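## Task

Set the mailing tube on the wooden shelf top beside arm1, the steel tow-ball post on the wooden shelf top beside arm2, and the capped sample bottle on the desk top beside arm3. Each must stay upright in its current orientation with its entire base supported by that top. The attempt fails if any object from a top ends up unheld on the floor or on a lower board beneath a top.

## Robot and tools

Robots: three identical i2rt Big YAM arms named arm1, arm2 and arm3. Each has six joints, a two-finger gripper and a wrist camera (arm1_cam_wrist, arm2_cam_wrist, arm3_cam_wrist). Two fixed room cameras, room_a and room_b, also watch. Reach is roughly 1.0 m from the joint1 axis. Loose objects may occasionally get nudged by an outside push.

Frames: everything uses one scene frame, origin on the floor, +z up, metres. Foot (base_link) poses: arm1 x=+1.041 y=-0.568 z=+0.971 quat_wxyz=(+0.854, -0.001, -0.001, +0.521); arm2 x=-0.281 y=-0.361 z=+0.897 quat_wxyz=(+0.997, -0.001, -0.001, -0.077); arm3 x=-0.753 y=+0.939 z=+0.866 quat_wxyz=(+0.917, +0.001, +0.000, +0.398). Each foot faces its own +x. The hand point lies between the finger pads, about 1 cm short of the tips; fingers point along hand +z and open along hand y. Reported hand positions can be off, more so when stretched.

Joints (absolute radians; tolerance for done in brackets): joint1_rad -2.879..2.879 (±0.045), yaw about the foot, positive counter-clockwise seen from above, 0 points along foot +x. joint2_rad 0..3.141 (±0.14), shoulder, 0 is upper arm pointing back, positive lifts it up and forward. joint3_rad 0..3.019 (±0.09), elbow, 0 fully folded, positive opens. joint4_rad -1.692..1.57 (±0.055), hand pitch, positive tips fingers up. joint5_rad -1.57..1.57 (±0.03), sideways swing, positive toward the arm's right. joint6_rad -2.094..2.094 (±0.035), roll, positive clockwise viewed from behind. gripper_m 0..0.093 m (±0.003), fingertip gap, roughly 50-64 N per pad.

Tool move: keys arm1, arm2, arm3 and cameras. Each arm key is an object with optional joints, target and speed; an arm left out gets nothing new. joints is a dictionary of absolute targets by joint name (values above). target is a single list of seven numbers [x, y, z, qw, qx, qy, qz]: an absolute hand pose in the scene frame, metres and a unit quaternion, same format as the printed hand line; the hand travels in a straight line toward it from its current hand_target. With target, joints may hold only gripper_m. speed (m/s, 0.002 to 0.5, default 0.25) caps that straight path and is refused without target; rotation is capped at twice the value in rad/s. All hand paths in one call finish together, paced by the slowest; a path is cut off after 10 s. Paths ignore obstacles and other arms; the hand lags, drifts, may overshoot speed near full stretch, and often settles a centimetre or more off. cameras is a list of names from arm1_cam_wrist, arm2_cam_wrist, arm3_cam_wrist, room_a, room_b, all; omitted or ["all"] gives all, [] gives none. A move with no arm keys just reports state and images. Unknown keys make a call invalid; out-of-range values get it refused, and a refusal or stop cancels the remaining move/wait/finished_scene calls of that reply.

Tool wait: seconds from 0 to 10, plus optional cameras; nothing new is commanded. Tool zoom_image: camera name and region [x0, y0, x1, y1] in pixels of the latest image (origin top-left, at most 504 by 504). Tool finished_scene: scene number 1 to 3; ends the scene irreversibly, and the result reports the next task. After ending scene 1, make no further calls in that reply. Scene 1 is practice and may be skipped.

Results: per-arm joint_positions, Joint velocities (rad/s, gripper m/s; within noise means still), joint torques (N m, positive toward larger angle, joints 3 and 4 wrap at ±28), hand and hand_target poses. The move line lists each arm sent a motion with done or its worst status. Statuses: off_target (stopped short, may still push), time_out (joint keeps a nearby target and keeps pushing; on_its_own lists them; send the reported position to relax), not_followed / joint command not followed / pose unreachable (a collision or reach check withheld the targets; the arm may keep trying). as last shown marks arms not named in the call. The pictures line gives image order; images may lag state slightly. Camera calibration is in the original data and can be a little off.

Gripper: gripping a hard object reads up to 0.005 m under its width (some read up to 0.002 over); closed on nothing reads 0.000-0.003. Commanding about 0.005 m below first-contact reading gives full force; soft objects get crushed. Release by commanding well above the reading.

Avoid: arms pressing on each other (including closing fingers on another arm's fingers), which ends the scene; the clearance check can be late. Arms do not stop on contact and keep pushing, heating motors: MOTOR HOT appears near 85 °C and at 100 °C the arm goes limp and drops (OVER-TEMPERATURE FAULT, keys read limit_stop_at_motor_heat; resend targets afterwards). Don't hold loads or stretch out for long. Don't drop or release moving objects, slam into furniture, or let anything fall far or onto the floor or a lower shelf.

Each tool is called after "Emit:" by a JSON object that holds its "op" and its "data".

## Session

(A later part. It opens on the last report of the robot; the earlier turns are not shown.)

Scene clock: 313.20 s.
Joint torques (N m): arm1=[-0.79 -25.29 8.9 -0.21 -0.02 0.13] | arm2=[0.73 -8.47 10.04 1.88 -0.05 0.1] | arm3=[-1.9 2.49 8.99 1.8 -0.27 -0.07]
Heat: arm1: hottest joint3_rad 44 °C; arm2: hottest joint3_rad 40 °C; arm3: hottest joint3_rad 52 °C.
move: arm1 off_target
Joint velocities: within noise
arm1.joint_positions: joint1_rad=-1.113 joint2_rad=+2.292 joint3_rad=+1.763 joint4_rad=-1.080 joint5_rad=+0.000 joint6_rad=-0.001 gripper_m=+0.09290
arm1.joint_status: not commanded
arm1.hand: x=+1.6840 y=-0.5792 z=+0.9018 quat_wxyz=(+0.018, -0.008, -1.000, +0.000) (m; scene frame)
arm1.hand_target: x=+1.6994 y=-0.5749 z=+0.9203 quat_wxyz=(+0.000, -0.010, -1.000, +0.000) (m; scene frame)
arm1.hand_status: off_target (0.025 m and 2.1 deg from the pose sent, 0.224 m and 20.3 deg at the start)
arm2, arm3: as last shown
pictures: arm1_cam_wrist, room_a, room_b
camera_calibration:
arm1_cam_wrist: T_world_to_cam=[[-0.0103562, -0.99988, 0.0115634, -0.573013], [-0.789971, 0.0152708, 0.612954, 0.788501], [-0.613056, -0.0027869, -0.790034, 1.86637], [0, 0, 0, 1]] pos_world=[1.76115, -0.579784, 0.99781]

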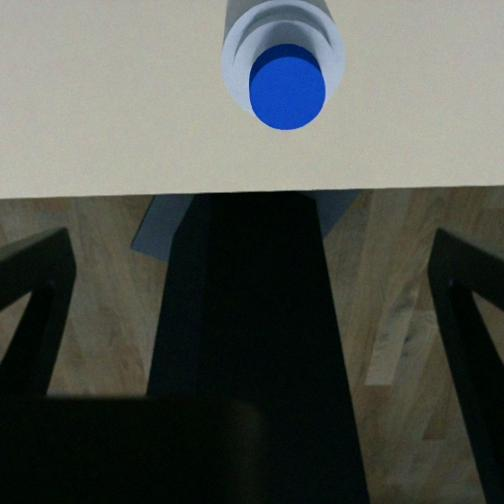

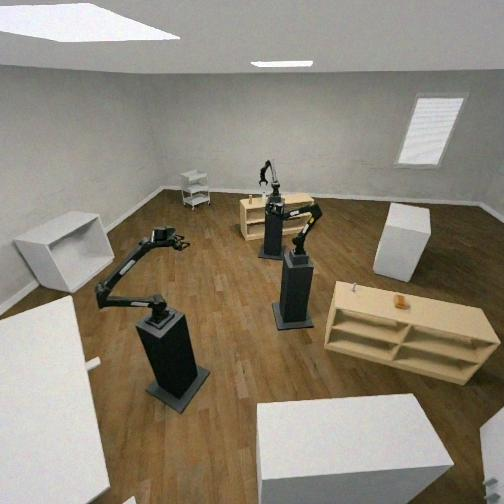

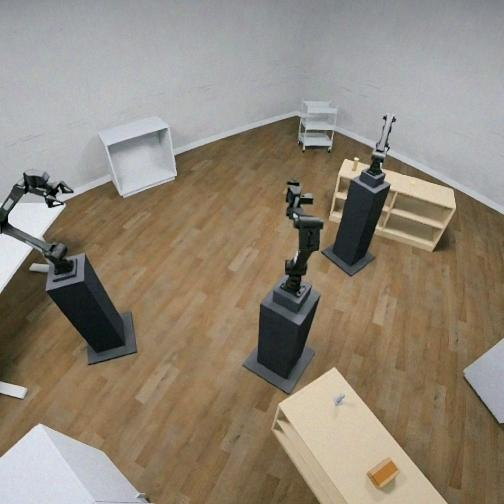

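Emit:
{"op": "zoom_image", "data": {"camera": "arm1_cam_wrist", "region": [200, 0, 370, 150]}}

Emit:
{"op": "zoom_image", "data": {"camera": "room_a", "region": [230, 160, 330, 260]}}

Scaled by 2.965 from the camera's 504x504 image, which has a finer 720x720 frame.

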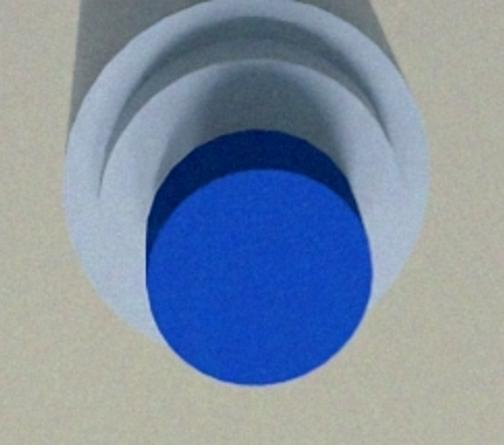

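Scaled by 5.040 from the camera's 504x504 image, which has a finer 720x720 frame.

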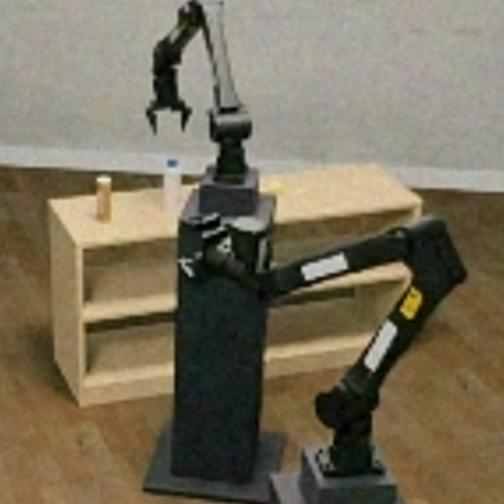

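Emit:
{"op": "move", "data": {"arm1": {"target":[1.690,-0.594,0.852,0,0.0218,0.9998,0],"speed":0.12}, "cameras": ["arm1_cam_wrist"]}}

Scene clock: 368.10 s.
Joint torques (N m): arm1=[-1.79 -24.18 6.08 0.61 -0.01 0.06] | arm2=[1.14 -8.53 10.09 1.68 -0.06 0.06] | arm3=[-2.02 2.37 8.99 1.77 -0.27 -0.06]
Heat: arm1: hottest joint3_rad 43 °C; arm2: hottest joint3_rad 40 °C; arm3: hottest joint3_rad 52 °C.
move: arm1 done
Joint velocities: within noise
arm1.joint_positions: joint1_rad=-1.131 joint2_rad=+2.354 joint3_rad=+1.742 joint4_rad=-0.968 joint5_rad=+0.000 joint6_rad=-0.001 gripper_m=+0.09290
arm1.joint_status: not commanded
arm1.hand: x=+1.6882 y=-0.5910 z=+0.8557 quat_wxyz=(+0.003, -0.017, -1.000, +0.000) (m; scene frame)
arm1.hand_target: x=+1.6899 y=-0.5941 z=+0.8520 quat_wxyz=(+0.000, -0.022, -1.000, +0.000) (m; scene frame)
arm1.hand_status: done (0.005 m and 0.7 deg from the pose sent, 0.052 m and 2.6 deg at the start)
arm2.joint_positions: joint1_rad=+0.590 joint2_rad=+1.116 joint3_rad=+0.573 joint4_rad=+0.590 joint5_rad=-0.001 joint6_rad=+1.560 gripper_m=+0.09295
arm2.joint_status: not commanded
arm2.hand: x=+0.1650 y=-0.1537 z=+1.2122 quat_wxyz=(-0.393, -0.367, -0.584, -0.608) (m; scene frame)
arm2.hand_target: x=+0.1605 y=-0.1504 z=+1.2195 quat_wxyz=(-0.388, -0.365, -0.580, -0.616) (m; scene frame)
arm2.hand_status: not commanded
arm3.joint_positions: joint1_rad=-2.042 joint2_rad=+0.554 joint3_rad=+1.190 joint4_rad=-0.893 joint5_rad=-0.006 joint6_rad=+0.008 gripper_m=+0.09295
arm3.joint_status: not commanded
arm3.hand: x=-0.6552 y=+0.6725 z=+1.4168 quat_wxyz=(-0.502, -0.456, -0.648, +0.346) (m; scene frame)
arm3.hand_target: x=-0.6582 y=+0.6753 z=+1.4216 quat_wxyz=(-0.502, -0.455, -0.647, +0.350) (m; scene frame)
arm3.hand_status: not commanded
pictures: arm1_cam_wrist
camera_calibration:
arm1_cam_wrist: T_world_to_cam=[[-0.0285149, -0.999525, 0.0117262, -0.553488], [-0.807011, 0.0299419, 0.589777, 0.877405], [-0.589848, 0.00735428, -0.807481, 1.81418], [0, 0, 0, 1]] pos_world=[1.76238, -0.592838, 0.953934]

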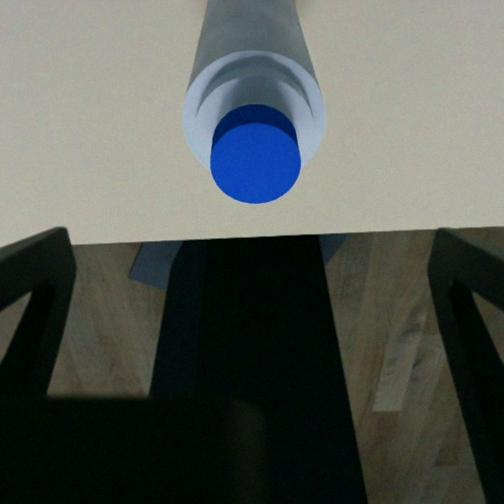

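Emit:
{"op": "move", "data": {"arm1": {"target":[1.681,-0.5975,0.80,0,0.0218,0.9998,0],"speed":0.08}, "cameras": ["arm1_cam_wrist"]}}

Scene clock: 382.60 s.
Joint torques (N m): arm1=[-2.02 -23.82 5.55 0.64 -0.01 0] | arm2=[0.38 -8.53 9.96 1.72 -0.06 0.11] | arm3=[-2.08 2.49 8.98 1.77 -0.27 -0.07]
Heat: arm1: hottest joint3_rad 43 °C; arm2: hottest joint3_rad 40 °C; arm3: hottest joint3_rad 52 °C.
move: arm1 done
Joint velocities: within noise
arm1.joint_positions: joint1_rad=-1.134 joint2_rad=+2.420 joint3_rad=+1.714 joint4_rad=-0.870 joint5_rad=+0.000 joint6_rad=-0.001 gripper_m=+0.09290
arm1.joint_status: not commanded
arm1.hand: x=+1.6811 y=-0.5925 z=+0.8060 quat_wxyz=(+0.001, -0.018, -1.000, +0.000) (m; scene frame)
arm1.hand_target: x=+1.6809 y=-0.5974 z=+0.8001 quat_wxyz=(+0.000, -0.022, -1.000, +0.000) (m; scene frame)
arm1.hand_status: done (0.008 m and 0.4 deg from the pose sent, 0.057 m and 0.7 deg at the start)
arm2, arm3: as last shown
pictures: arm1_cam_wrist
camera_calibration:
arm1_cam_wrist: T_world_to_cam=[[-0.0313081, -0.999441, 0.0117314, -0.549867], [-0.809433, 0.0322383, 0.586327, 0.909285], [-0.586378, 0.00886096, -0.809989, 1.76695], [0, 0, 0, 1]] pos_world=[1.75489, -0.594531, 0.904523]

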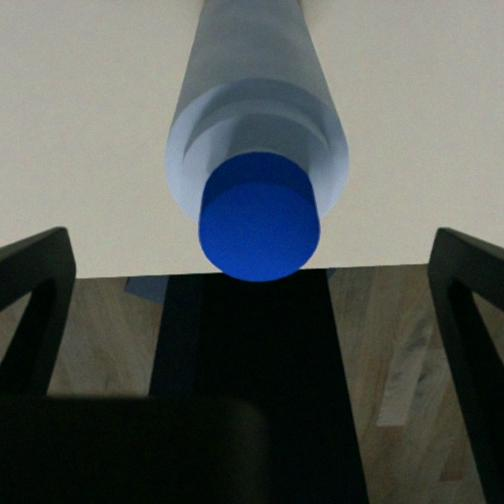

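Emit:
{"op": "move", "data": {"arm1": {"target":[1.679,-0.600,0.760,0,0.0218,0.9998,0],"speed":0.06}, "cameras": ["arm1_cam_wrist"]}}

Scene clock: 391.67 s.
Joint torques (N m): arm1=[-2.08 -23.71 6 0.62 -0.01 -0.04] | arm2=[0.56 -9 10.04 1.85 -0.05 0.09] | arm3=[-2.02 2.43 8.95 1.83 -0.26 -0.07]
Heat: arm1: hottest joint3_rad 43 °C; arm2: hottest joint3_rad 40 °C; arm3: hottest joint3_rad 52 °C.
move: arm1 done
Joint velocities: within noise
arm1.joint_positions: joint1_rad=-1.138 joint2_rad=+2.488 joint3_rad=+1.714 joint4_rad=-0.812 joint5_rad=+0.000 joint6_rad=-0.001 gripper_m=+0.09290
arm1.joint_status: not commanded
arm1.hand: x=+1.6737 y=-0.5947 z=+0.7638 quat_wxyz=(+0.007, -0.020, -1.000, +0.000) (m; scene frame)
arm1.hand_target: x=+1.6788 y=-0.5999 z=+0.7600 quat_wxyz=(+0.000, -0.022, -1.000, +0.000) (m; scene frame)
arm1.hand_status: done (0.008 m and 0.8 deg from the pose sent, 0.047 m and 0.4 deg at the start)
arm2, arm3: as last shown
pictures: arm1_cam_wrist
camera_calibration:
arm1_cam_wrist: T_world_to_cam=[[-0.0349811, -0.99932, 0.0116207, -0.545559], [-0.803191, 0.035031, 0.594691, 0.913003], [-0.594694, 0.0114693, -0.80387, 1.73929], [0, 0, 0, 1]] pos_world=[1.74858, -0.59712, 0.86155]

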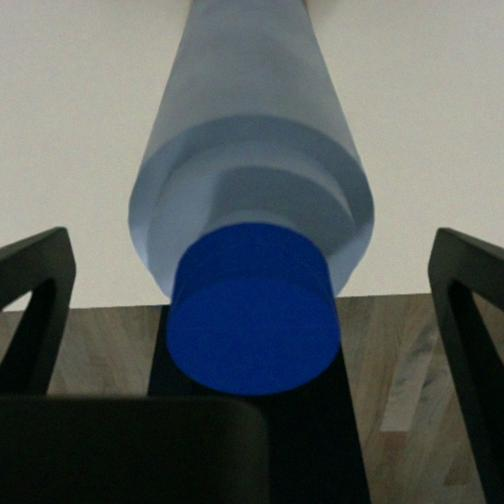

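Emit:
{"op": "move", "data": {"arm1": {"target":[1.684,-0.600,0.780,0,0.0218,0.9998,0],"speed":0.06}, "cameras": ["arm1_cam_wrist"]}}

Scene clock: 405.30 s.
Joint torques (N m): arm1=[-2.08 -25.99 6.64 -0.12 0 -0.04] | arm2=[0.56 -8.7 10.07 1.78 -0.07 0.09] | arm3=[-1.96 2.55 8.95 1.81 -0.26 -0.07]
Heat: arm1: hottest joint3_rad 42 °C; arm2: hottest joint3_rad 40 °C; arm3: hottest joint3_rad 52 °C.
move: arm1 off_target
Joint velocities: within noise
arm1.joint_positions: joint1_rad=-1.138 joint2_rad=+2.488 joint3_rad=+1.714 joint4_rad=-0.826 joint5_rad=+0.000 joint6_rad=-0.001 gripper_m=+0.09290
arm1.joint_status: not commanded
arm1.hand: x=+1.6702 y=-0.5946 z=+0.7639 quat_wxyz=(+0.014, -0.020, -1.000, +0.000) (m; scene frame)
arm1.hand_target: x=+1.6836 y=-0.6000 z=+0.7800 quat_wxyz=(+0.000, -0.022, -1.000, +0.000) (m; scene frame)
arm1.hand_status: off_target (0.022 m and 1.6 deg from the pose sent, 0.020 m and 0.8 deg at the start)
arm2, arm3: as last shown
pictures: arm1_cam_wrist
camera_calibration:
arm1_cam_wrist: T_world_to_cam=[[-0.0348154, -0.999326, 0.0116123, -0.545807], [-0.79474, 0.0347291, 0.605956, 0.887241], [-0.605951, 0.0118678, -0.795414, 1.74988], [0, 0, 0, 1]] pos_world=[1.74646, -0.59702, 0.860587]

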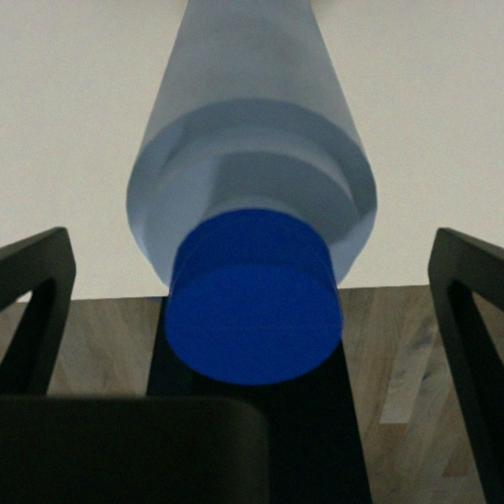

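Emit:
{"op": "move", "data": {"arm1": {"target":[1.688,-0.600,0.797,0,0.0218,0.9998,0],"speed":0.08}, "cameras": ["arm1_cam_wrist"]}}

Scene clock: 410.50 s.
Joint torques (N m): arm1=[-2.02 -26.05 7.43 -0.14 0 -0.04] | arm2=[1.2 -8.82 9.99 1.69 -0.04 0.08] | arm3=[-1.9 2.43 8.95 1.81 -0.28 -0.07]
Heat: arm1: hottest joint3_rad 42 °C; arm2: hottest joint3_rad 40 °C; arm3: hottest joint3_rad 52 °C.
move: arm1 off_target
Joint velocities: within noise
arm1.joint_positions: joint1_rad=-1.138 joint2_rad=+2.466 joint3_rad=+1.714 joint4_rad=-0.858 joint5_rad=+0.000 joint6_rad=-0.001 gripper_m=+0.09290
arm1.joint_status: not commanded
arm1.hand: x=+1.6696 y=-0.5945 z=+0.7778 quat_wxyz=(+0.019, -0.020, -1.000, +0.000) (m; scene frame)
arm1.hand_target: x=+1.6874 y=-0.6000 z=+0.7973 quat_wxyz=(+0.000, -0.022, -1.000, +0.000) (m; scene frame)
arm1.hand_status: off_target (0.027 m and 2.1 deg from the pose sent, 0.038 m and 1.6 deg at the start)
arm2, arm3: as last shown
pictures: arm1_cam_wrist
camera_calibration:
arm1_cam_wrist: T_world_to_cam=[[-0.0347069, -0.999332, 0.0114548, -0.546002], [-0.788704, 0.0344275, 0.613809, 0.861949], [-0.613793, 0.012269, -0.789372, 1.76929], [0, 0, 0, 1]] pos_world=[1.74685, -0.597019, 0.873813]

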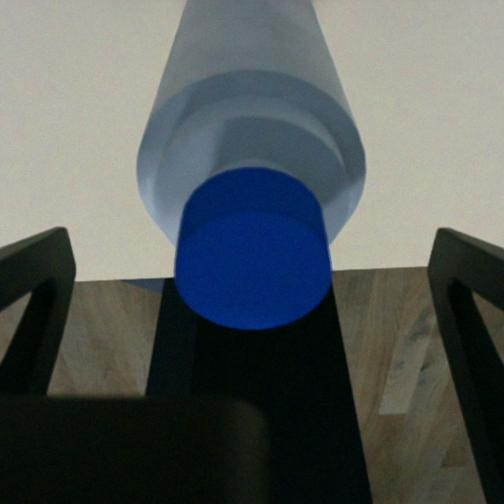

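Emit:
{"op": "move", "data": {"arm1": {"target":[1.690,-0.600,0.796,0.0175,0.0218,0.9996,0.0004],"speed":0.08}, "cameras": ["arm1_cam_wrist"]}}

Scene clock: 422.87 s.
Joint torques (N m): arm1=[-2.08 -26.34 5.55 0.65 -0.06 -0.04] | arm2=[1.26 -9.05 9.95 1.51 -0.05 0.03] | arm3=[-2.08 2.49 8.96 1.78 -0.26 -0.06]
Heat: arm1: hottest joint3_rad 43 °C; arm2: hottest joint3_rad 40 °C; arm3: hottest joint3_rad 52 °C.
move: arm1 off_target
Joint velocities: within noise
arm1.joint_positions: joint1_rad=-1.138 joint2_rad=+2.457 joint3_rad=+1.714 joint4_rad=-0.830 joint5_rad=+0.000 joint6_rad=-0.001 gripper_m=+0.09290
arm1.joint_status: not commanded
arm1.hand: x=+1.6793 y=-0.5949 z=+0.7828 quat_wxyz=(+0.000, -0.020, -1.000, +0.000) (m; scene frame)
arm1.hand_target: x=+1.6897 y=-0.6000 z=+0.7960 quat_wxyz=(-0.017, -0.022, -1.000, +0.000) (m; scene frame)
arm1.hand_status: off_target (0.018 m and 2.0 deg from the pose sent, 0.028 m and 4.1 deg at the start)
arm2, arm3: as last shown
pictures: arm1_cam_wrist
camera_calibration:
arm1_cam_wrist: T_world_to_cam=[[-0.0350776, -0.999315, 0.0117597, -0.545688], [-0.81062, 0.0353324, 0.584505, 0.92686], [-0.584521, 0.0109704, -0.811305, 1.74639], [0, 0, 0, 1]] pos_world=[1.75299, -0.597221, 0.881517]

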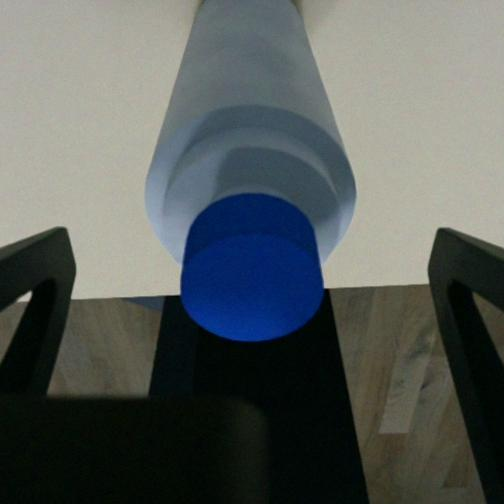

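Emit:
{"op": "move", "data": {"arm1": {"target":[1.684,-0.600,0.778,0.0087,0.0218,0.9997,0.0002],"speed":0.05}, "cameras": ["arm1_cam_wrist"]}}

Scene clock: 431.50 s.
Joint torques (N m): arm1=[-2.02 -23.94 5.7 0.64 -0.03 -0.04] | arm2=[0.67 -8.53 10.04 1.55 -0.05 0.08] | arm3=[-2.02 2.2 8.98 1.77 -0.27 -0.08]
Heat: arm1: hottest joint3_rad 42 °C; arm2: hottest joint3_rad 40 °C; arm3: hottest joint3_rad 52 °C.
move: arm1 done
Joint velocities: within noise
arm1.joint_positions: joint1_rad=-1.138 joint2_rad=+2.457 joint3_rad=+1.714 joint4_rad=-0.819 joint5_rad=+0.000 joint6_rad=-0.001 gripper_m=+0.09290
arm1.joint_status: not commanded
arm1.hand: x=+1.6820 y=-0.5950 z=+0.7828 quat_wxyz=(-0.005, -0.020, -1.000, +0.001) (m; scene frame)
arm1.hand_target: x=+1.6838 y=-0.6000 z=+0.7780 quat_wxyz=(-0.009, -0.022, -1.000, +0.000) (m; scene frame)
arm1.hand_status: done (0.007 m and 0.5 deg from the pose sent, 0.008 m and 1.0 deg at the start)
arm2, arm3: as last shown
pictures: arm1_cam_wrist
camera_calibration:
arm1_cam_wrist: T_world_to_cam=[[-0.0352735, -0.999308, 0.0118018, -0.545434], [-0.816813, 0.035632, 0.575801, 0.946305], [-0.575823, 0.0106707, -0.817505, 1.73801], [0, 0, 0, 1]] pos_world=[1.7545, -0.597321, 0.882389]

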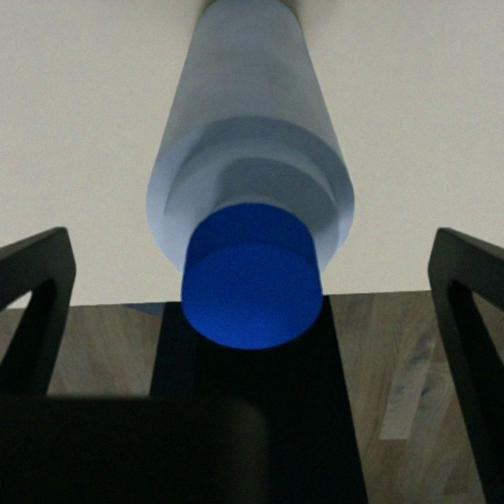

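Emit:
{"op": "move", "data": {"arm1": {"target":[1.680,-0.600,0.772,0,0.0218,0.9998,0],"speed":0.05}, "cameras": ["arm1_cam_wrist"]}}

Scene clock: 436.37 s.
Joint torques (N m): arm1=[-2.02 -23.36 5.97 0.31 0 -0.05] | arm2=[1.03 -8.18 9.99 1.83 -0.05 0.11] | arm3=[-1.96 2.49 8.99 1.83 -0.27 -0.07]
Heat: arm1: hottest joint3_rad 42 °C; arm2: hottest joint3_rad 40 °C; arm3: hottest joint3_rad 52 °C.
move: arm1 done
Joint velocities: within noise
arm1.joint_positions: joint1_rad=-1.138 joint2_rad=+2.463 joint3_rad=+1.714 joint4_rad=-0.819 joint5_rad=+0.000 joint6_rad=-0.001 gripper_m=+0.09290
arm1.joint_status: not commanded
arm1.hand: x=+1.6801 y=-0.5949 z=+0.7793 quat_wxyz=(-0.002, -0.020, -1.000, +0.001) (m; scene frame)
arm1.hand_target: x=+1.6797 y=-0.5999 z=+0.7720 quat_wxyz=(+0.000, -0.022, -1.000, +0.000) (m; scene frame)
arm1.hand_status: done (0.009 m and 0.3 deg from the pose sent, 0.012 m and 0.6 deg at the start)
arm2, arm3: as last shown
pictures: arm1_cam_wrist
camera_calibration:
arm1_cam_wrist: T_world_to_cam=[[-0.0351026, -0.999314, 0.0118042, -0.545635], [-0.813546, 0.0354333, 0.58042, 0.937706], [-0.58044, 0.010771, -0.814232, 1.73934], [0, 0, 0, 1]] pos_world=[1.7533, -0.597221, 0.878404]

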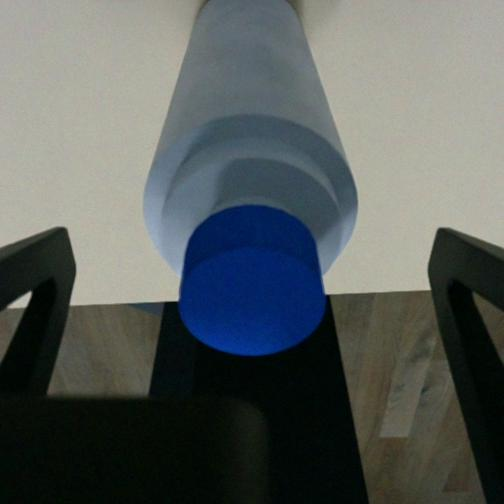

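Good. Grip.

Emit:
{"op": "move", "data": {"arm1": {"joints":{"gripper_m":0.042}}, "cameras": []}}

Emit:
{"op": "move", "data": {"arm1": {"joints":{"gripper_m":0.026}}, "cameras": ["arm1_cam_wrist"]}}

Scene clock: 447.67 s.
Joint torques (N m): arm1=[-2.14 -23.36 5.97 0.31 0 -0.04] | arm2=[0.62 -8.59 10.11 2 -0.07 0.08] | arm3=[-1.96 2.43 8.96 1.8 -0.26 -0.07]
Heat: arm1: hottest joint3_rad 42 °C; arm2: hottest joint3_rad 40 °C; arm3: hottest joint3_rad 53 °C.
move: arm1 done
Joint velocities: within noise
arm1.joint_positions: joint1_rad=-1.138 joint2_rad=+2.463 joint3_rad=+1.714 joint4_rad=-0.819 joint5_rad=+0.000 joint6_rad=-0.001 gripper_m=+0.04235
arm1.joint_status: all done
arm1.hand: x=+1.6801 y=-0.5949 z=+0.7793 quat_wxyz=(-0.002, -0.020, -1.000, +0.001) (m; scene frame)
arm1.hand_target: x=+1.6797 y=-0.5999 z=+0.7720 quat_wxyz=(+0.000, -0.022, -1.000, +0.000) (m; scene frame)
arm1.hand_status: not commanded
arm2.joint_positions: joint1_rad=+0.590 joint2_rad=+1.116 joint3_rad=+0.573 joint4_rad=+0.590 joint5_rad=-0.001 joint6_rad=+1.560 gripper_m=+0.09295
arm2.joint_status: not commanded
arm2.hand: x=+0.1650 y=-0.1537 z=+1.2122 quat_wxyz=(-0.393, -0.367, -0.584, -0.608) (m; scene frame)
arm2.hand_target: x=+0.1605 y=-0.1504 z=+1.2195 quat_wxyz=(-0.388, -0.365, -0.580, -0.616) (m; scene frame)
arm2.hand_status: not commanded
arm3.joint_positions: joint1_rad=-2.042 joint2_rad=+0.554 joint3_rad=+1.190 joint4_rad=-0.893 joint5_rad=-0.006 joint6_rad=+0.008 gripper_m=+0.09295
arm3.joint_status: not commanded
arm3.hand: x=-0.6552 y=+0.6725 z=+1.4168 quat_wxyz=(-0.502, -0.456, -0.648, +0.346) (m; scene frame)
arm3.hand_target: x=-0.6582 y=+0.6753 z=+1.4216 quat_wxyz=(-0.502, -0.455, -0.647, +0.350) (m; scene frame)
arm3.hand_status: not commanded
pictures: none
No camera images: "cameras" was empty.

Scene clock: 448.13 s.
Joint torques (N m): arm1=[-2.08 -23.3 5.94 0.29 0 -0.04] | arm2=[1.03 -8.7 10.09 1.8 -0.04 0.12] | arm3=[-2.08 2.49 8.98 1.77 -0.26 -0.06]
Heat: arm1: hottest joint3_rad 42 °C; arm2: hottest joint3_rad 40 °C; arm3: hottest joint3_rad 53 °C.
move: arm1 off_target
Joint velocities: within noise
arm1.joint_positions: joint1_rad=-1.138 joint2_rad=+2.463 joint3_rad=+1.714 joint4_rad=-0.819 joint5_rad=+0.000 joint6_rad=-0.001 gripper_m=+0.03789
arm1.joint_status: gripper_m off_target (ended at +0.03792, target +0.02600)
arm1.hand: x=+1.6801 y=-0.5949 z=+0.7793 quat_wxyz=(-0.002, -0.020, -1.000, +0.001) (m; scene frame)
arm1.hand_target: x=+1.6797 y=-0.5999 z=+0.7720 quat_wxyz=(+0.000, -0.022, -1.000, +0.000) (m; scene frame)
arm1.hand_status: not commanded
arm2, arm3: as last shown
pictures: arm1_cam_wrist
camera_calibration:
arm1_cam_wrist: T_world_to_cam=[[-0.0351026, -0.999314, 0.0118042, -0.545635], [-0.813546, 0.0354333, 0.58042, 0.937706], [-0.58044, 0.010771, -0.814232, 1.73934], [0, 0, 0, 1]] pos_world=[1.7533, -0.597221, 0.878404]

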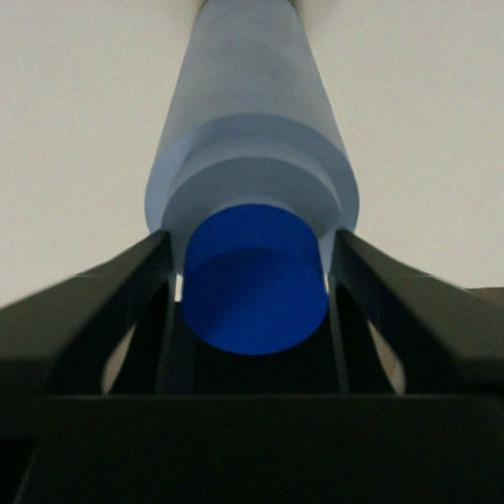

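Emit:
{"op": "zoom_image", "data": {"camera": "arm1_cam_wrist", "region": [120, 100, 390, 370]}}

Scaled by 1.867 from the camera's 504x504 image, which has a finer 720x720 frame.

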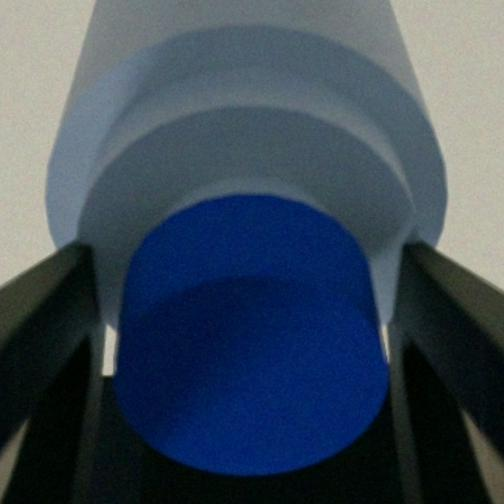

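Emit:
{"op": "move", "data": {"arm1": {"target":[1.685,-0.598,0.800,0,0.0218,0.9998,0],"speed":0.05}, "cameras": ["arm1_cam_wrist"]}}

Scene clock: 481.70 s.
Joint torques (N m): arm1=[-1.79 -26.64 6.45 -0.29 0.01 -0.01] | arm2=[0.44 -8.35 9.87 1.74 -0.08 0.07] | arm3=[-1.96 2.43 8.96 1.81 -0.27 -0.05]
Heat: arm1: hottest joint3_rad 42 °C; arm2: hottest joint3_rad 40 °C; arm3: hottest joint3_rad 53 °C.
move: arm1 off_target
Joint velocities: within noise
arm1.joint_positions: joint1_rad=-1.138 joint2_rad=+2.461 joint3_rad=+1.714 joint4_rad=-0.855 joint5_rad=+0.000 joint6_rad=-0.001 gripper_m=+0.03789
arm1.joint_status: not commanded
arm1.hand: x=+1.6718 y=-0.5946 z=+0.7803 quat_wxyz=(+0.015, -0.020, -1.000, +0.000) (m; scene frame)
arm1.hand_target: x=+1.6847 y=-0.5980 z=+0.7999 quat_wxyz=(+0.000, -0.022, -1.000, +0.000) (m; scene frame)
arm1.hand_status: off_target (0.024 m and 1.7 deg from the pose sent, 0.021 m and 0.3 deg at the start)
arm2, arm3: as last shown
pictures: arm1_cam_wrist
camera_calibration:
arm1_cam_wrist: T_world_to_cam=[[-0.0347652, -0.999329, 0.0115642, -0.545981], [-0.793102, 0.0346278, 0.608103, 0.873981], [-0.608095, 0.0119692, -0.793774, 1.76631], [0, 0, 0, 1]] pos_world=[1.74826, -0.59702, 0.876894]

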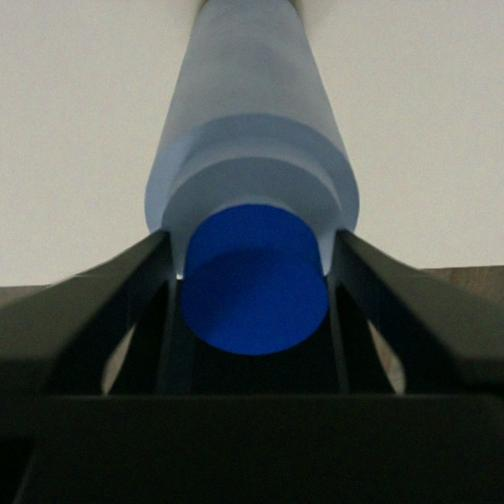

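Emit:
{"op": "move", "data": {"arm1": {"target":[1.680,-0.598,0.87,0,0.0218,0.9998,0],"speed":0.12}, "cameras": ["arm1_cam_wrist","room_a"]}}

Emit:
{"op": "zoom_image", "data": {"camera": "room_a", "region": [230, 150, 330, 250]}}

Scene clock: 489.47 s.
Joint torques (N m): arm1=[-1.85 -25.29 5.78 -0.13 0.01 -0.01] | arm2=[0.32 -8.94 9.96 1.66 -0.07 0.07] | arm3=[-2.02 2.43 8.95 1.81 -0.25 -0.06]
Heat: arm1: hottest joint3_rad 42 °C; arm2: hottest joint3_rad 40 °C; arm3: hottest joint3_rad 53 °C.
move: arm1 done
Joint velocities: within noise
arm1.joint_positions: joint1_rad=-1.138 joint2_rad=+2.321 joint3_rad=+1.704 joint4_rad=-0.954 joint5_rad=+0.000 joint6_rad=-0.001 gripper_m=+0.03789
arm1.joint_status: not commanded
arm1.hand: x=+1.6814 y=-0.5949 z=+0.8639 quat_wxyz=(-0.001, -0.020, -1.000, +0.000) (m; scene frame)
arm1.hand_target: x=+1.6799 y=-0.5979 z=+0.8698 quat_wxyz=(+0.000, -0.022, -1.000, +0.000) (m; scene frame)
arm1.hand_status: done (0.007 m and 0.2 deg from the pose sent, 0.090 m and 1.7 deg at the start)
arm2, arm3: as last shown
pictures: arm1_cam_wrist, room_a
camera_calibration:
arm1_cam_wrist: T_world_to_cam=[[-0.0351829, -0.999312, 0.0117497, -0.546383], [-0.81175, 0.0354333, 0.58293, 0.884421], [-0.582945, 0.0109713, -0.812438, 1.81164], [0, 0, 0, 1]] pos_world=[1.75479, -0.597221, 0.962712]

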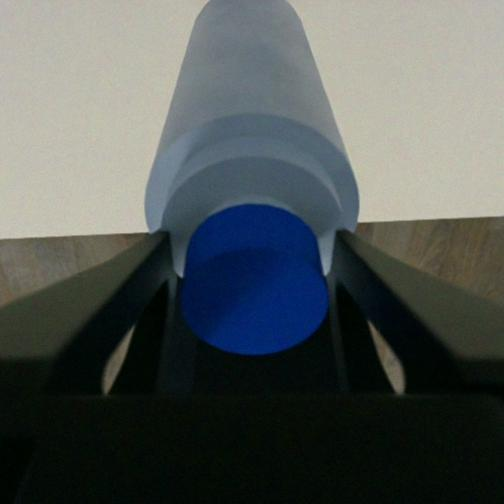

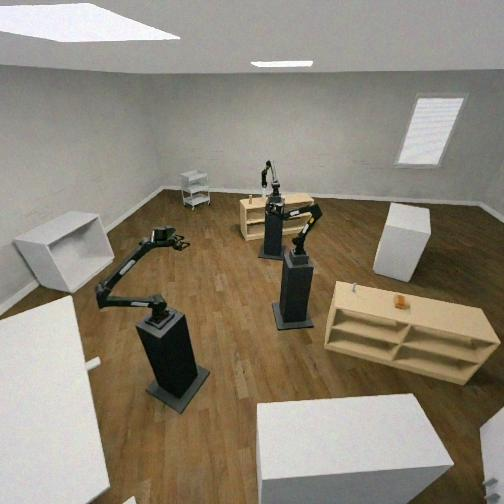

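Scaled by 5.040 from the camera's 504x504 image, which has a finer 720x720 frame.

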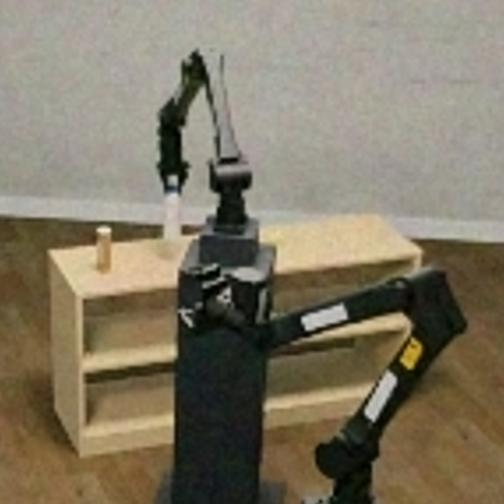

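Emit:
{"op": "move", "data": {"arm1": {"target":[1.508,-0.590,1.08,0,0.0218,0.9998,0],"speed":0.15}, "cameras": ["arm1_cam_wrist"]}}

Emit:
{"op": "move", "data": {"arm1": {"joints":{"joint1_rad":1.882}}, "arm2": {"joints":{"joint1_rad":0.0,"joint6_rad":0}}, "cameras": ["arm1_cam_wrist","arm2_cam_wrist","room_b"]}}

Scene clock: 509.07 s.
Joint torques (N m): arm1=[-1.79 -17.61 6.53 -0.13 0 -0.02] | arm2=[0.62 -8.64 10.03 1.7 -0.08 0.06] | arm3=[-1.73 2.43 8.99 1.83 -0.26 -0.07]
Heat: arm1: hottest joint3_rad 42 °C; arm2: hottest joint3_rad 40 °C; arm3: hottest joint3_rad 53 °C.
move: arm1 done
Joint velocities: within noise
arm1.joint_positions: joint1_rad=-1.138 joint2_rad=+1.650 joint3_rad=+1.250 joint4_rad=-1.167 joint5_rad=+0.000 joint6_rad=-0.001 gripper_m=+0.03789
arm1.joint_status: not commanded
arm1.hand: x=+1.5123 y=-0.5876 z=+1.0773 quat_wxyz=(-0.003, -0.020, -1.000, +0.001) (m; scene frame)
arm1.hand_target: x=+1.5080 y=-0.5899 z=+1.0801 quat_wxyz=(+0.000, -0.022, -1.000, +0.000) (m; scene frame)
arm1.hand_status: done (0.006 m and 0.4 deg from the pose sent, 0.277 m and 0.2 deg at the start)
arm2, arm3: as last shown
pictures: arm1_cam_wrist
camera_calibration:
arm1_cam_wrist: T_world_to_cam=[[-0.035112, -0.999314, 0.011779, -0.547712], [-0.813964, 0.0354341, 0.579833, 0.629104], [-0.579853, 0.0107714, -0.81465, 1.88403], [0, 0, 0, 1]] pos_world=[1.5853, -0.589921, 1.1765]

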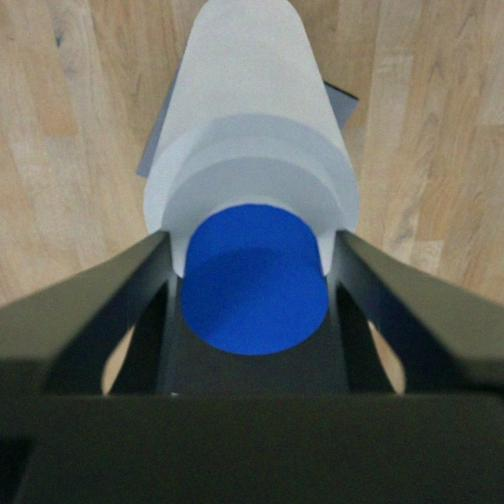

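Scene clock: 511.50 s.
Joint torques (N m): arm1=[-1.44 -17.61 6.53 -0.14 0.06 -0.02] | arm2=[-0.85 -8.82 9.98 1.66 -0.11 -0.09] | arm3=[-1.9 2.67 8.95 1.8 -0.29 -0.07]
Heat: arm1: hottest joint3_rad 42 °C; arm2: hottest joint3_rad 40 °C; arm3: hottest joint3_rad 53 °C.
move: arm1 done; arm2 done
Joint velocities: within noise
arm1.joint_positions: joint1_rad=+1.884 joint2_rad=+1.650 joint3_rad=+1.250 joint4_rad=-1.167 joint5_rad=-0.003 joint6_rad=-0.001 gripper_m=+0.03791
arm1.joint_status: all done
arm1.hand: x=+0.5745 y=-0.4918 z=+1.0752 quat_wxyz=(+0.002, +0.997, -0.080, -0.001) (m; scene frame)
arm1.hand_target: x=+0.5788 y=-0.4912 z=+1.0780 quat_wxyz=(+0.001, +0.997, -0.080, +0.002) (m; scene frame)
arm1.hand_status: not commanded
arm2.joint_positions: joint1_rad=+0.010 joint2_rad=+1.116 joint3_rad=+0.573 joint4_rad=+0.590 joint5_rad=-0.001 joint6_rad=+0.014 gripper_m=+0.09298
arm2.joint_status: all done
arm2.hand: x=+0.2055 y=-0.4318 z=+1.2126 quat_wxyz=(-0.722, -0.054, -0.688, +0.047) (m; scene frame)
arm2.hand_target: x=+0.2021 y=-0.4363 z=+1.2199 quat_wxyz=(-0.726, -0.052, -0.683, +0.056) (m; scene frame)
arm2.hand_status: not commanded
arm3: as last shown
pictures: arm1_cam_wrist, arm2_cam_wrist, room_b
camera_calibration:
arm1_cam_wrist: T_world_to_cam=[[0.15363, 0.988103, 0.00713628, 0.389083], [0.801837, -0.128883, 0.583478, -1.14941], [0.577456, -0.0839174, -0.812098, 0.623245], [0, 0, 0, 1]] pos_world=[0.501967, -0.480293, 1.17401]
arm2_cam_wrist: T_world_to_cam=[[-0.137173, -0.990479, -0.0116126, -0.385982], [-0.545088, 0.0852688, -0.834031, 1.16187], [0.827081, -0.108077, -0.551595, 0.57278], [0, 0, 0, 1]] pos_world=[0.10664, -0.419474, 1.2805]

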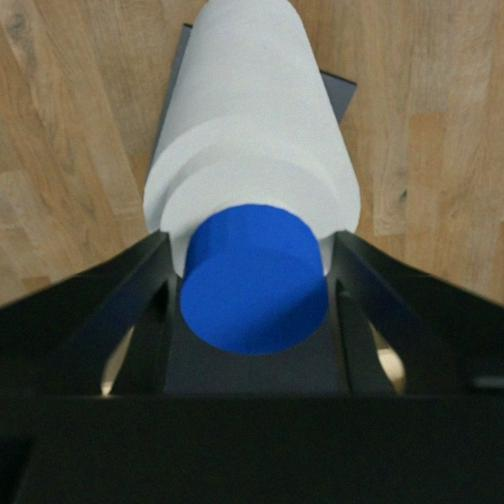

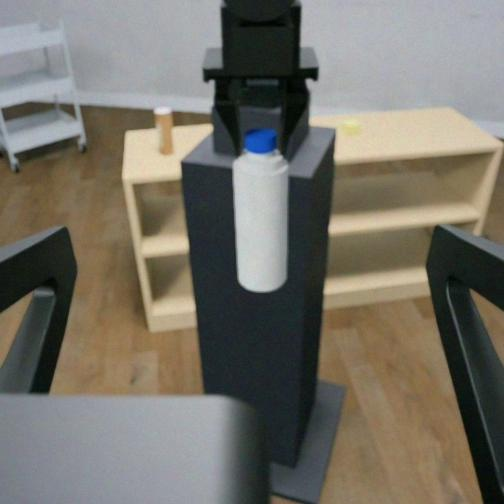

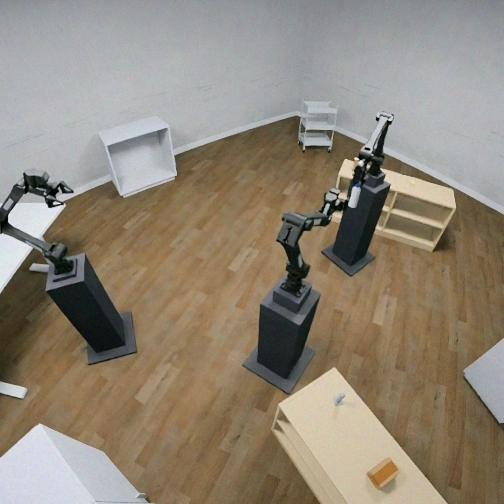

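Emit:
{"op": "move", "data": {"arm2": {"target":[0.2055,-0.4318,1.04,0.7232,0.0534,0.6863,-0.0563],"speed":0.12}}}

Scene clock: 551.07 s.
Joint torques (N m): arm1=[-1.55 -17.61 6.53 -0.12 0.07 -0.02] | arm2=[0.09 -9 4.68 2.99 0.04 -0.08] | arm3=[-2.02 2.49 8.95 1.78 -0.26 -0.07]
Heat: arm1: hottest joint3_rad 43 °C; arm2: hottest joint3_rad 40 °C; arm3: hottest joint3_rad 53 °C.
move: arm2 done
Joint velocities: within noise
arm1, arm3: as last shown
arm2.joint_positions: joint1_rad=+0.010 joint2_rad=+1.694 joint3_rad=+0.408 joint4_rad=+1.324 joint5_rad=+0.014 joint6_rad=+0.014 gripper_m=+0.09298
arm2.joint_status: not commanded
arm2.hand: x=+0.2048 y=-0.4345 z=+1.0388 quat_wxyz=(-0.719, -0.060, -0.690, +0.052) (m; scene frame)
arm2.hand_target: x=+0.2054 y=-0.4318 z=+1.0400 quat_wxyz=(-0.723, -0.053, -0.686, +0.056) (m; scene frame)
arm2.hand_status: done (0.003 m and 1.1 deg from the pose sent, 0.173 m and 1.0 deg at the start)
pictures: arm1_cam_wrist, arm2_cam_wrist, arm3_cam_wrist, room_a, room_b
camera_calibration:
arm1_cam_wrist: T_world_to_cam=[[0.15363, 0.988103, 0.00713628, 0.389083], [0.801837, -0.128883, 0.583478, -1.14941], [0.577456, -0.0839174, -0.812098, 0.623245], [0, 0, 0, 1]] pos_world=[0.501967, -0.480293, 1.17401]
arm2_cam_wrist: T_world_to_cam=[[-0.151931, -0.988315, -0.0122602, -0.386095], [-0.550895, 0.0949732, -0.829153, 1.01706], [0.820629, -0.11922, -0.558887, 0.481141], [0, 0, 0, 1]] pos_world=[0.106794, -0.420816, 1.10747]
arm3_cam_wrist: T_world_to_cam=[[-0.936234, -0.351236, -0.00993164, -0.362976], [-0.266276, 0.727645, -0.632163, 0.235434], [0.229265, -0.589208, -0.774772, 1.76875], [0, 0, 0, 1]] pos_world=[-0.682654, 0.74336, 1.51561]

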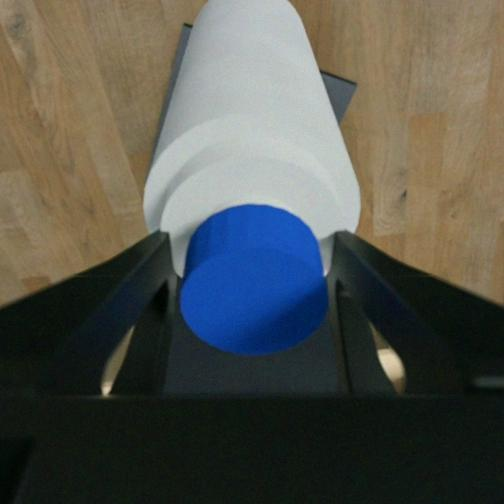

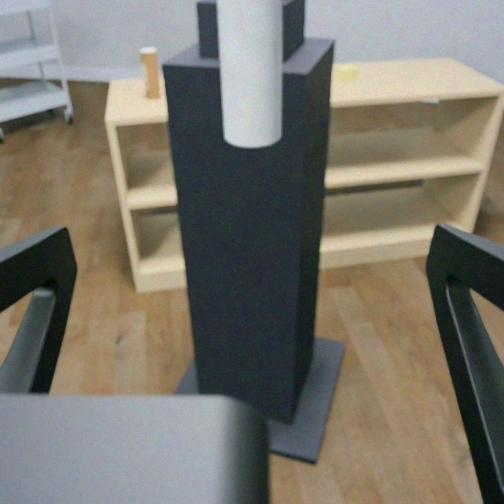

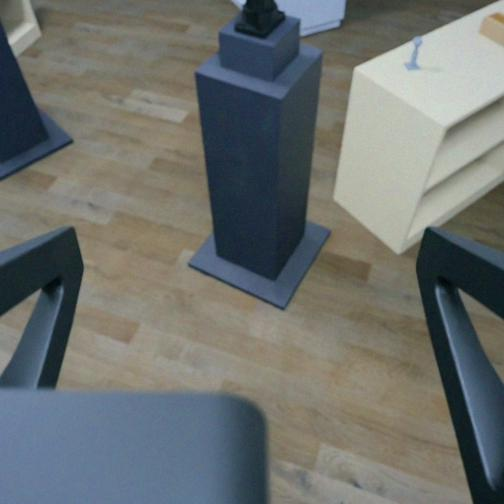

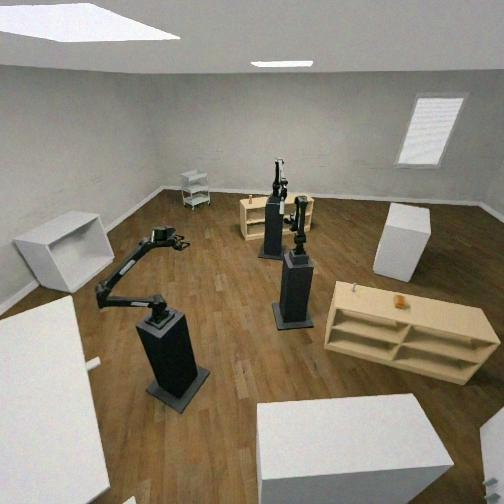

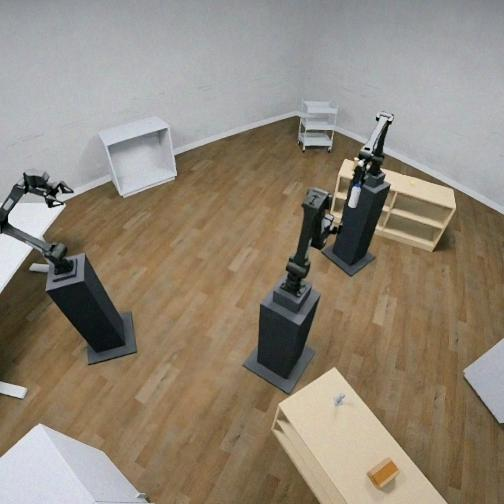

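Emit:
{"op": "move", "data": {"arm1": {"target":[0.43,-0.4695,1.14,0,-0.99699,0.07759,0],"speed":0.08}}}

Emit:
{"op": "zoom_image", "data": {"camera": "arm2_cam_wrist", "region": [0, 0, 504, 504]}}

Scene clock: 562.30 s.
Joint torques (N m): arm1=[-1.14 -20.95 11.51 -0.27 0.11 0] | arm2=[0.73 -9.7 4.59 2.82 0.08 -0.1] | arm3=[-1.9 2.43 8.99 1.77 -0.27 -0.07]
Heat: arm1: hottest joint3_rad 43 °C; arm2: hottest joint3_rad 39 °C; arm3: hottest joint3_rad 53 °C.
move: arm1 off_target
Joint velocities: within noise
arm1.joint_positions: joint1_rad=+1.884 joint2_rad=+1.969 joint3_rad=+1.840 joint4_rad=-1.474 joint5_rad=-0.002 joint6_rad=-0.001 gripper_m=+0.03791
arm1.joint_status: not commanded
arm1.hand: x=+0.4462 y=-0.4707 z=+1.1256 quat_wxyz=(+0.003, +0.997, -0.080, +0.017) (m; scene frame)
arm1.hand_target: x=+0.4310 y=-0.4698 z=+1.1401 quat_wxyz=(+0.000, +0.997, -0.077, -0.001) (m; scene frame)
arm1.hand_status: off_target (0.022 m and 2.0 deg from the pose sent, 0.160 m and 0.4 deg at the start)
arm2, arm3: as last shown
arm2.hand: x=+0.2048 y=-0.4345 z=+1.0389 quat_wxyz=(-0.719, -0.060, -0.690, +0.052) (m; scene frame)
pictures: arm1_cam_wrist, arm2_cam_wrist, arm3_cam_wrist, room_a, room_b
camera_calibration:
arm1_cam_wrist: T_world_to_cam=[[0.153346, 0.98814, 0.00804362, 0.386774], [0.781016, -0.126182, 0.611631, -1.09424], [0.605392, -0.0875088, -0.791102, 0.702367], [0, 0, 0, 1]] pos_world=[0.370103, -0.458797, 1.22181]
arm2_cam_wrist: T_world_to_cam=[[-0.151995, -0.988305, -0.0122688, -0.386089], [-0.550541, 0.0949655, -0.829389, 1.01731], [0.820855, -0.119308, -0.558537, 0.480829], [0, 0, 0, 1]] pos_world=[0.106695, -0.420816, 1.10757]
arm3_cam_wrist: T_world_to_cam=[[-0.936234, -0.351236, -0.00993164, -0.362976], [-0.266276, 0.727645, -0.632163, 0.235434], [0.229265, -0.589208, -0.774772, 1.76875], [0, 0, 0, 1]] pos_world=[-0.682654, 0.74336, 1.51561]

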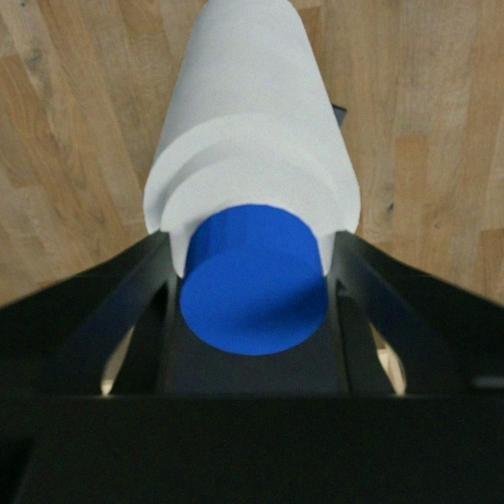

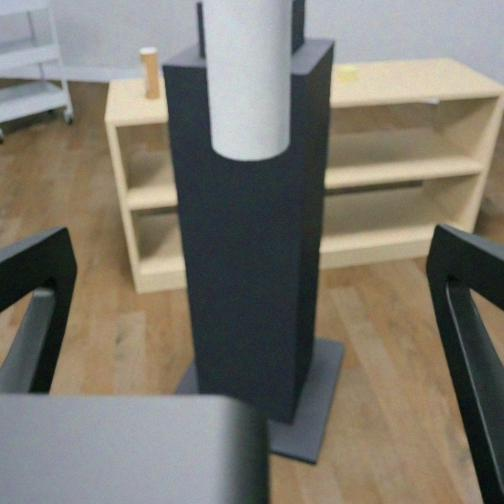

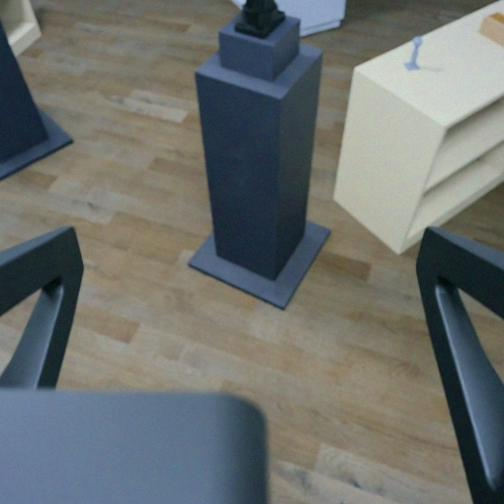

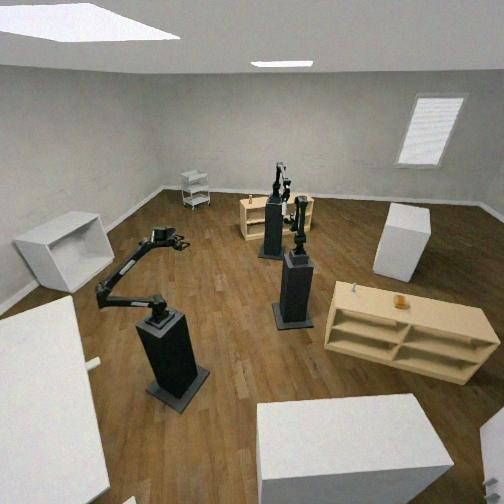

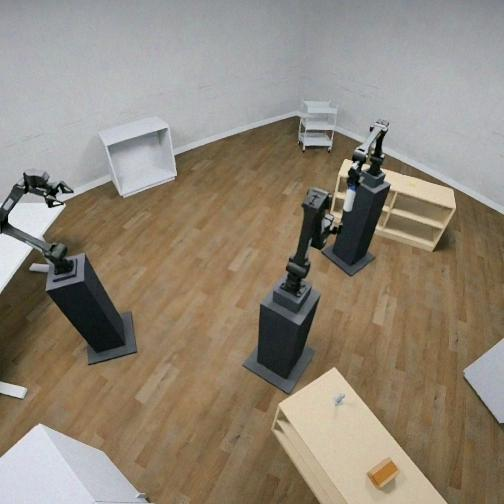

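Scaled by 1.000.

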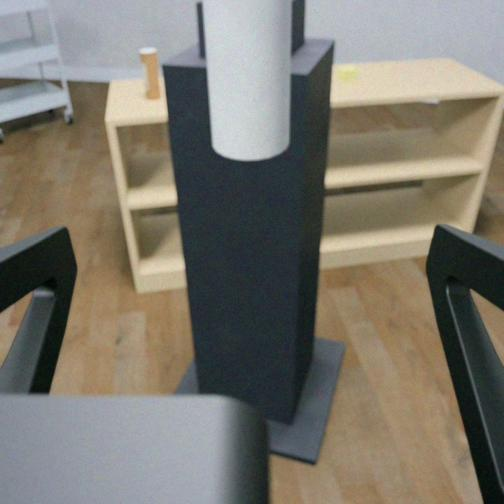

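Emit:
{"op": "move", "data": {"arm2": {"target":[0.32,-0.4515,1.03,0.7232,0.0534,0.6863,-0.0563],"speed":0.08}, "cameras": ["arm2_cam_wrist","room_b"]}}

Scene clock: 582.57 s.
Joint torques (N m): arm1=[-1.08 -21.01 11.54 -0.2 0.11 -0.01] | arm2=[-0.03 -13.68 8.64 1.57 -0.19 -0.14] | arm3=[-1.96 2.43 9.01 1.83 -0.27 -0.07]
Heat: arm1: hottest joint3_rad 45 °C; arm2: hottest joint3_rad 38 °C; arm3: hottest joint3_rad 53 °C.
move: arm2 off_target
Joint velocities: within noise
arm1: as last shown
arm1.joint_positions: joint1_rad=+1.884 joint2_rad=+1.969 joint3_rad=+1.840 joint4_rad=-1.474 joint5_rad=-0.001 joint6_rad=-0.001 gripper_m=+0.03791
arm1.hand: x=+0.4463 y=-0.4706 z=+1.1256 quat_wxyz=(+0.002, +0.997, -0.080, +0.017) (m; scene frame)
arm2.joint_positions: joint1_rad=+0.010 joint2_rad=+1.878 joint3_rad=+0.696 joint4_rad=+1.211 joint5_rad=+0.013 joint6_rad=+0.014 gripper_m=+0.09298
arm2.joint_status: not commanded
arm2.hand: x=+0.3066 y=-0.4492 z=+1.0226 quat_wxyz=(-0.716, -0.059, -0.694, +0.052) (m; scene frame)
arm2.hand_target: x=+0.3193 y=-0.4514 z=+1.0302 quat_wxyz=(-0.723, -0.053, -0.686, +0.056) (m; scene frame)
arm2.hand_status: off_target (0.015 m and 1.5 deg from the pose sent, 0.117 m and 1.1 deg at the start)
arm3.joint_positions: joint1_rad=-2.042 joint2_rad=+0.554 joint3_rad=+1.190 joint4_rad=-0.893 joint5_rad=-0.006 joint6_rad=+0.008 gripper_m=+0.09295
arm3.joint_status: not commanded
arm3.hand: x=-0.6552 y=+0.6725 z=+1.4168 quat_wxyz=(-0.502, -0.456, -0.648, +0.346) (m; scene frame)
arm3.hand_target: x=-0.6582 y=+0.6753 z=+1.4216 quat_wxyz=(-0.502, -0.455, -0.647, +0.350) (m; scene frame)
arm3.hand_status: not commanded
pictures: arm2_cam_wrist, room_b
camera_calibration:
arm2_cam_wrist: T_world_to_cam=[[-0.150991, -0.98846, -0.012182, -0.385792], [-0.558476, 0.0954645, -0.824009, 1.05842], [0.815663, -0.117615, -0.566445, 0.396839], [0, 0, 0, 1]] pos_world=[0.209165, -0.435708, 1.09224]

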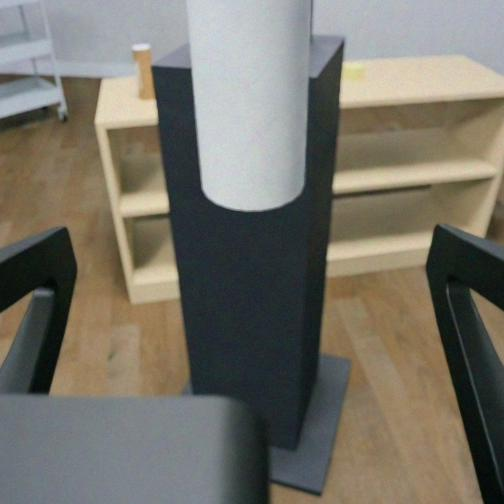

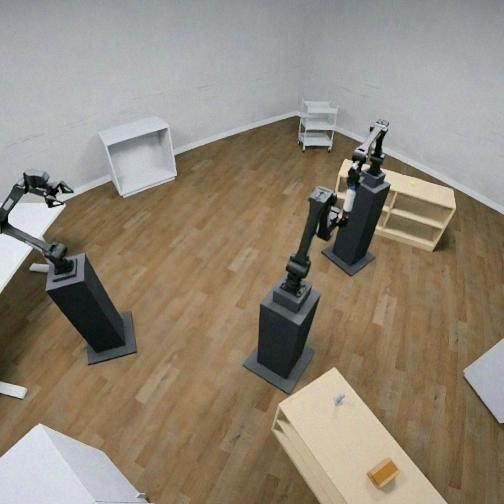

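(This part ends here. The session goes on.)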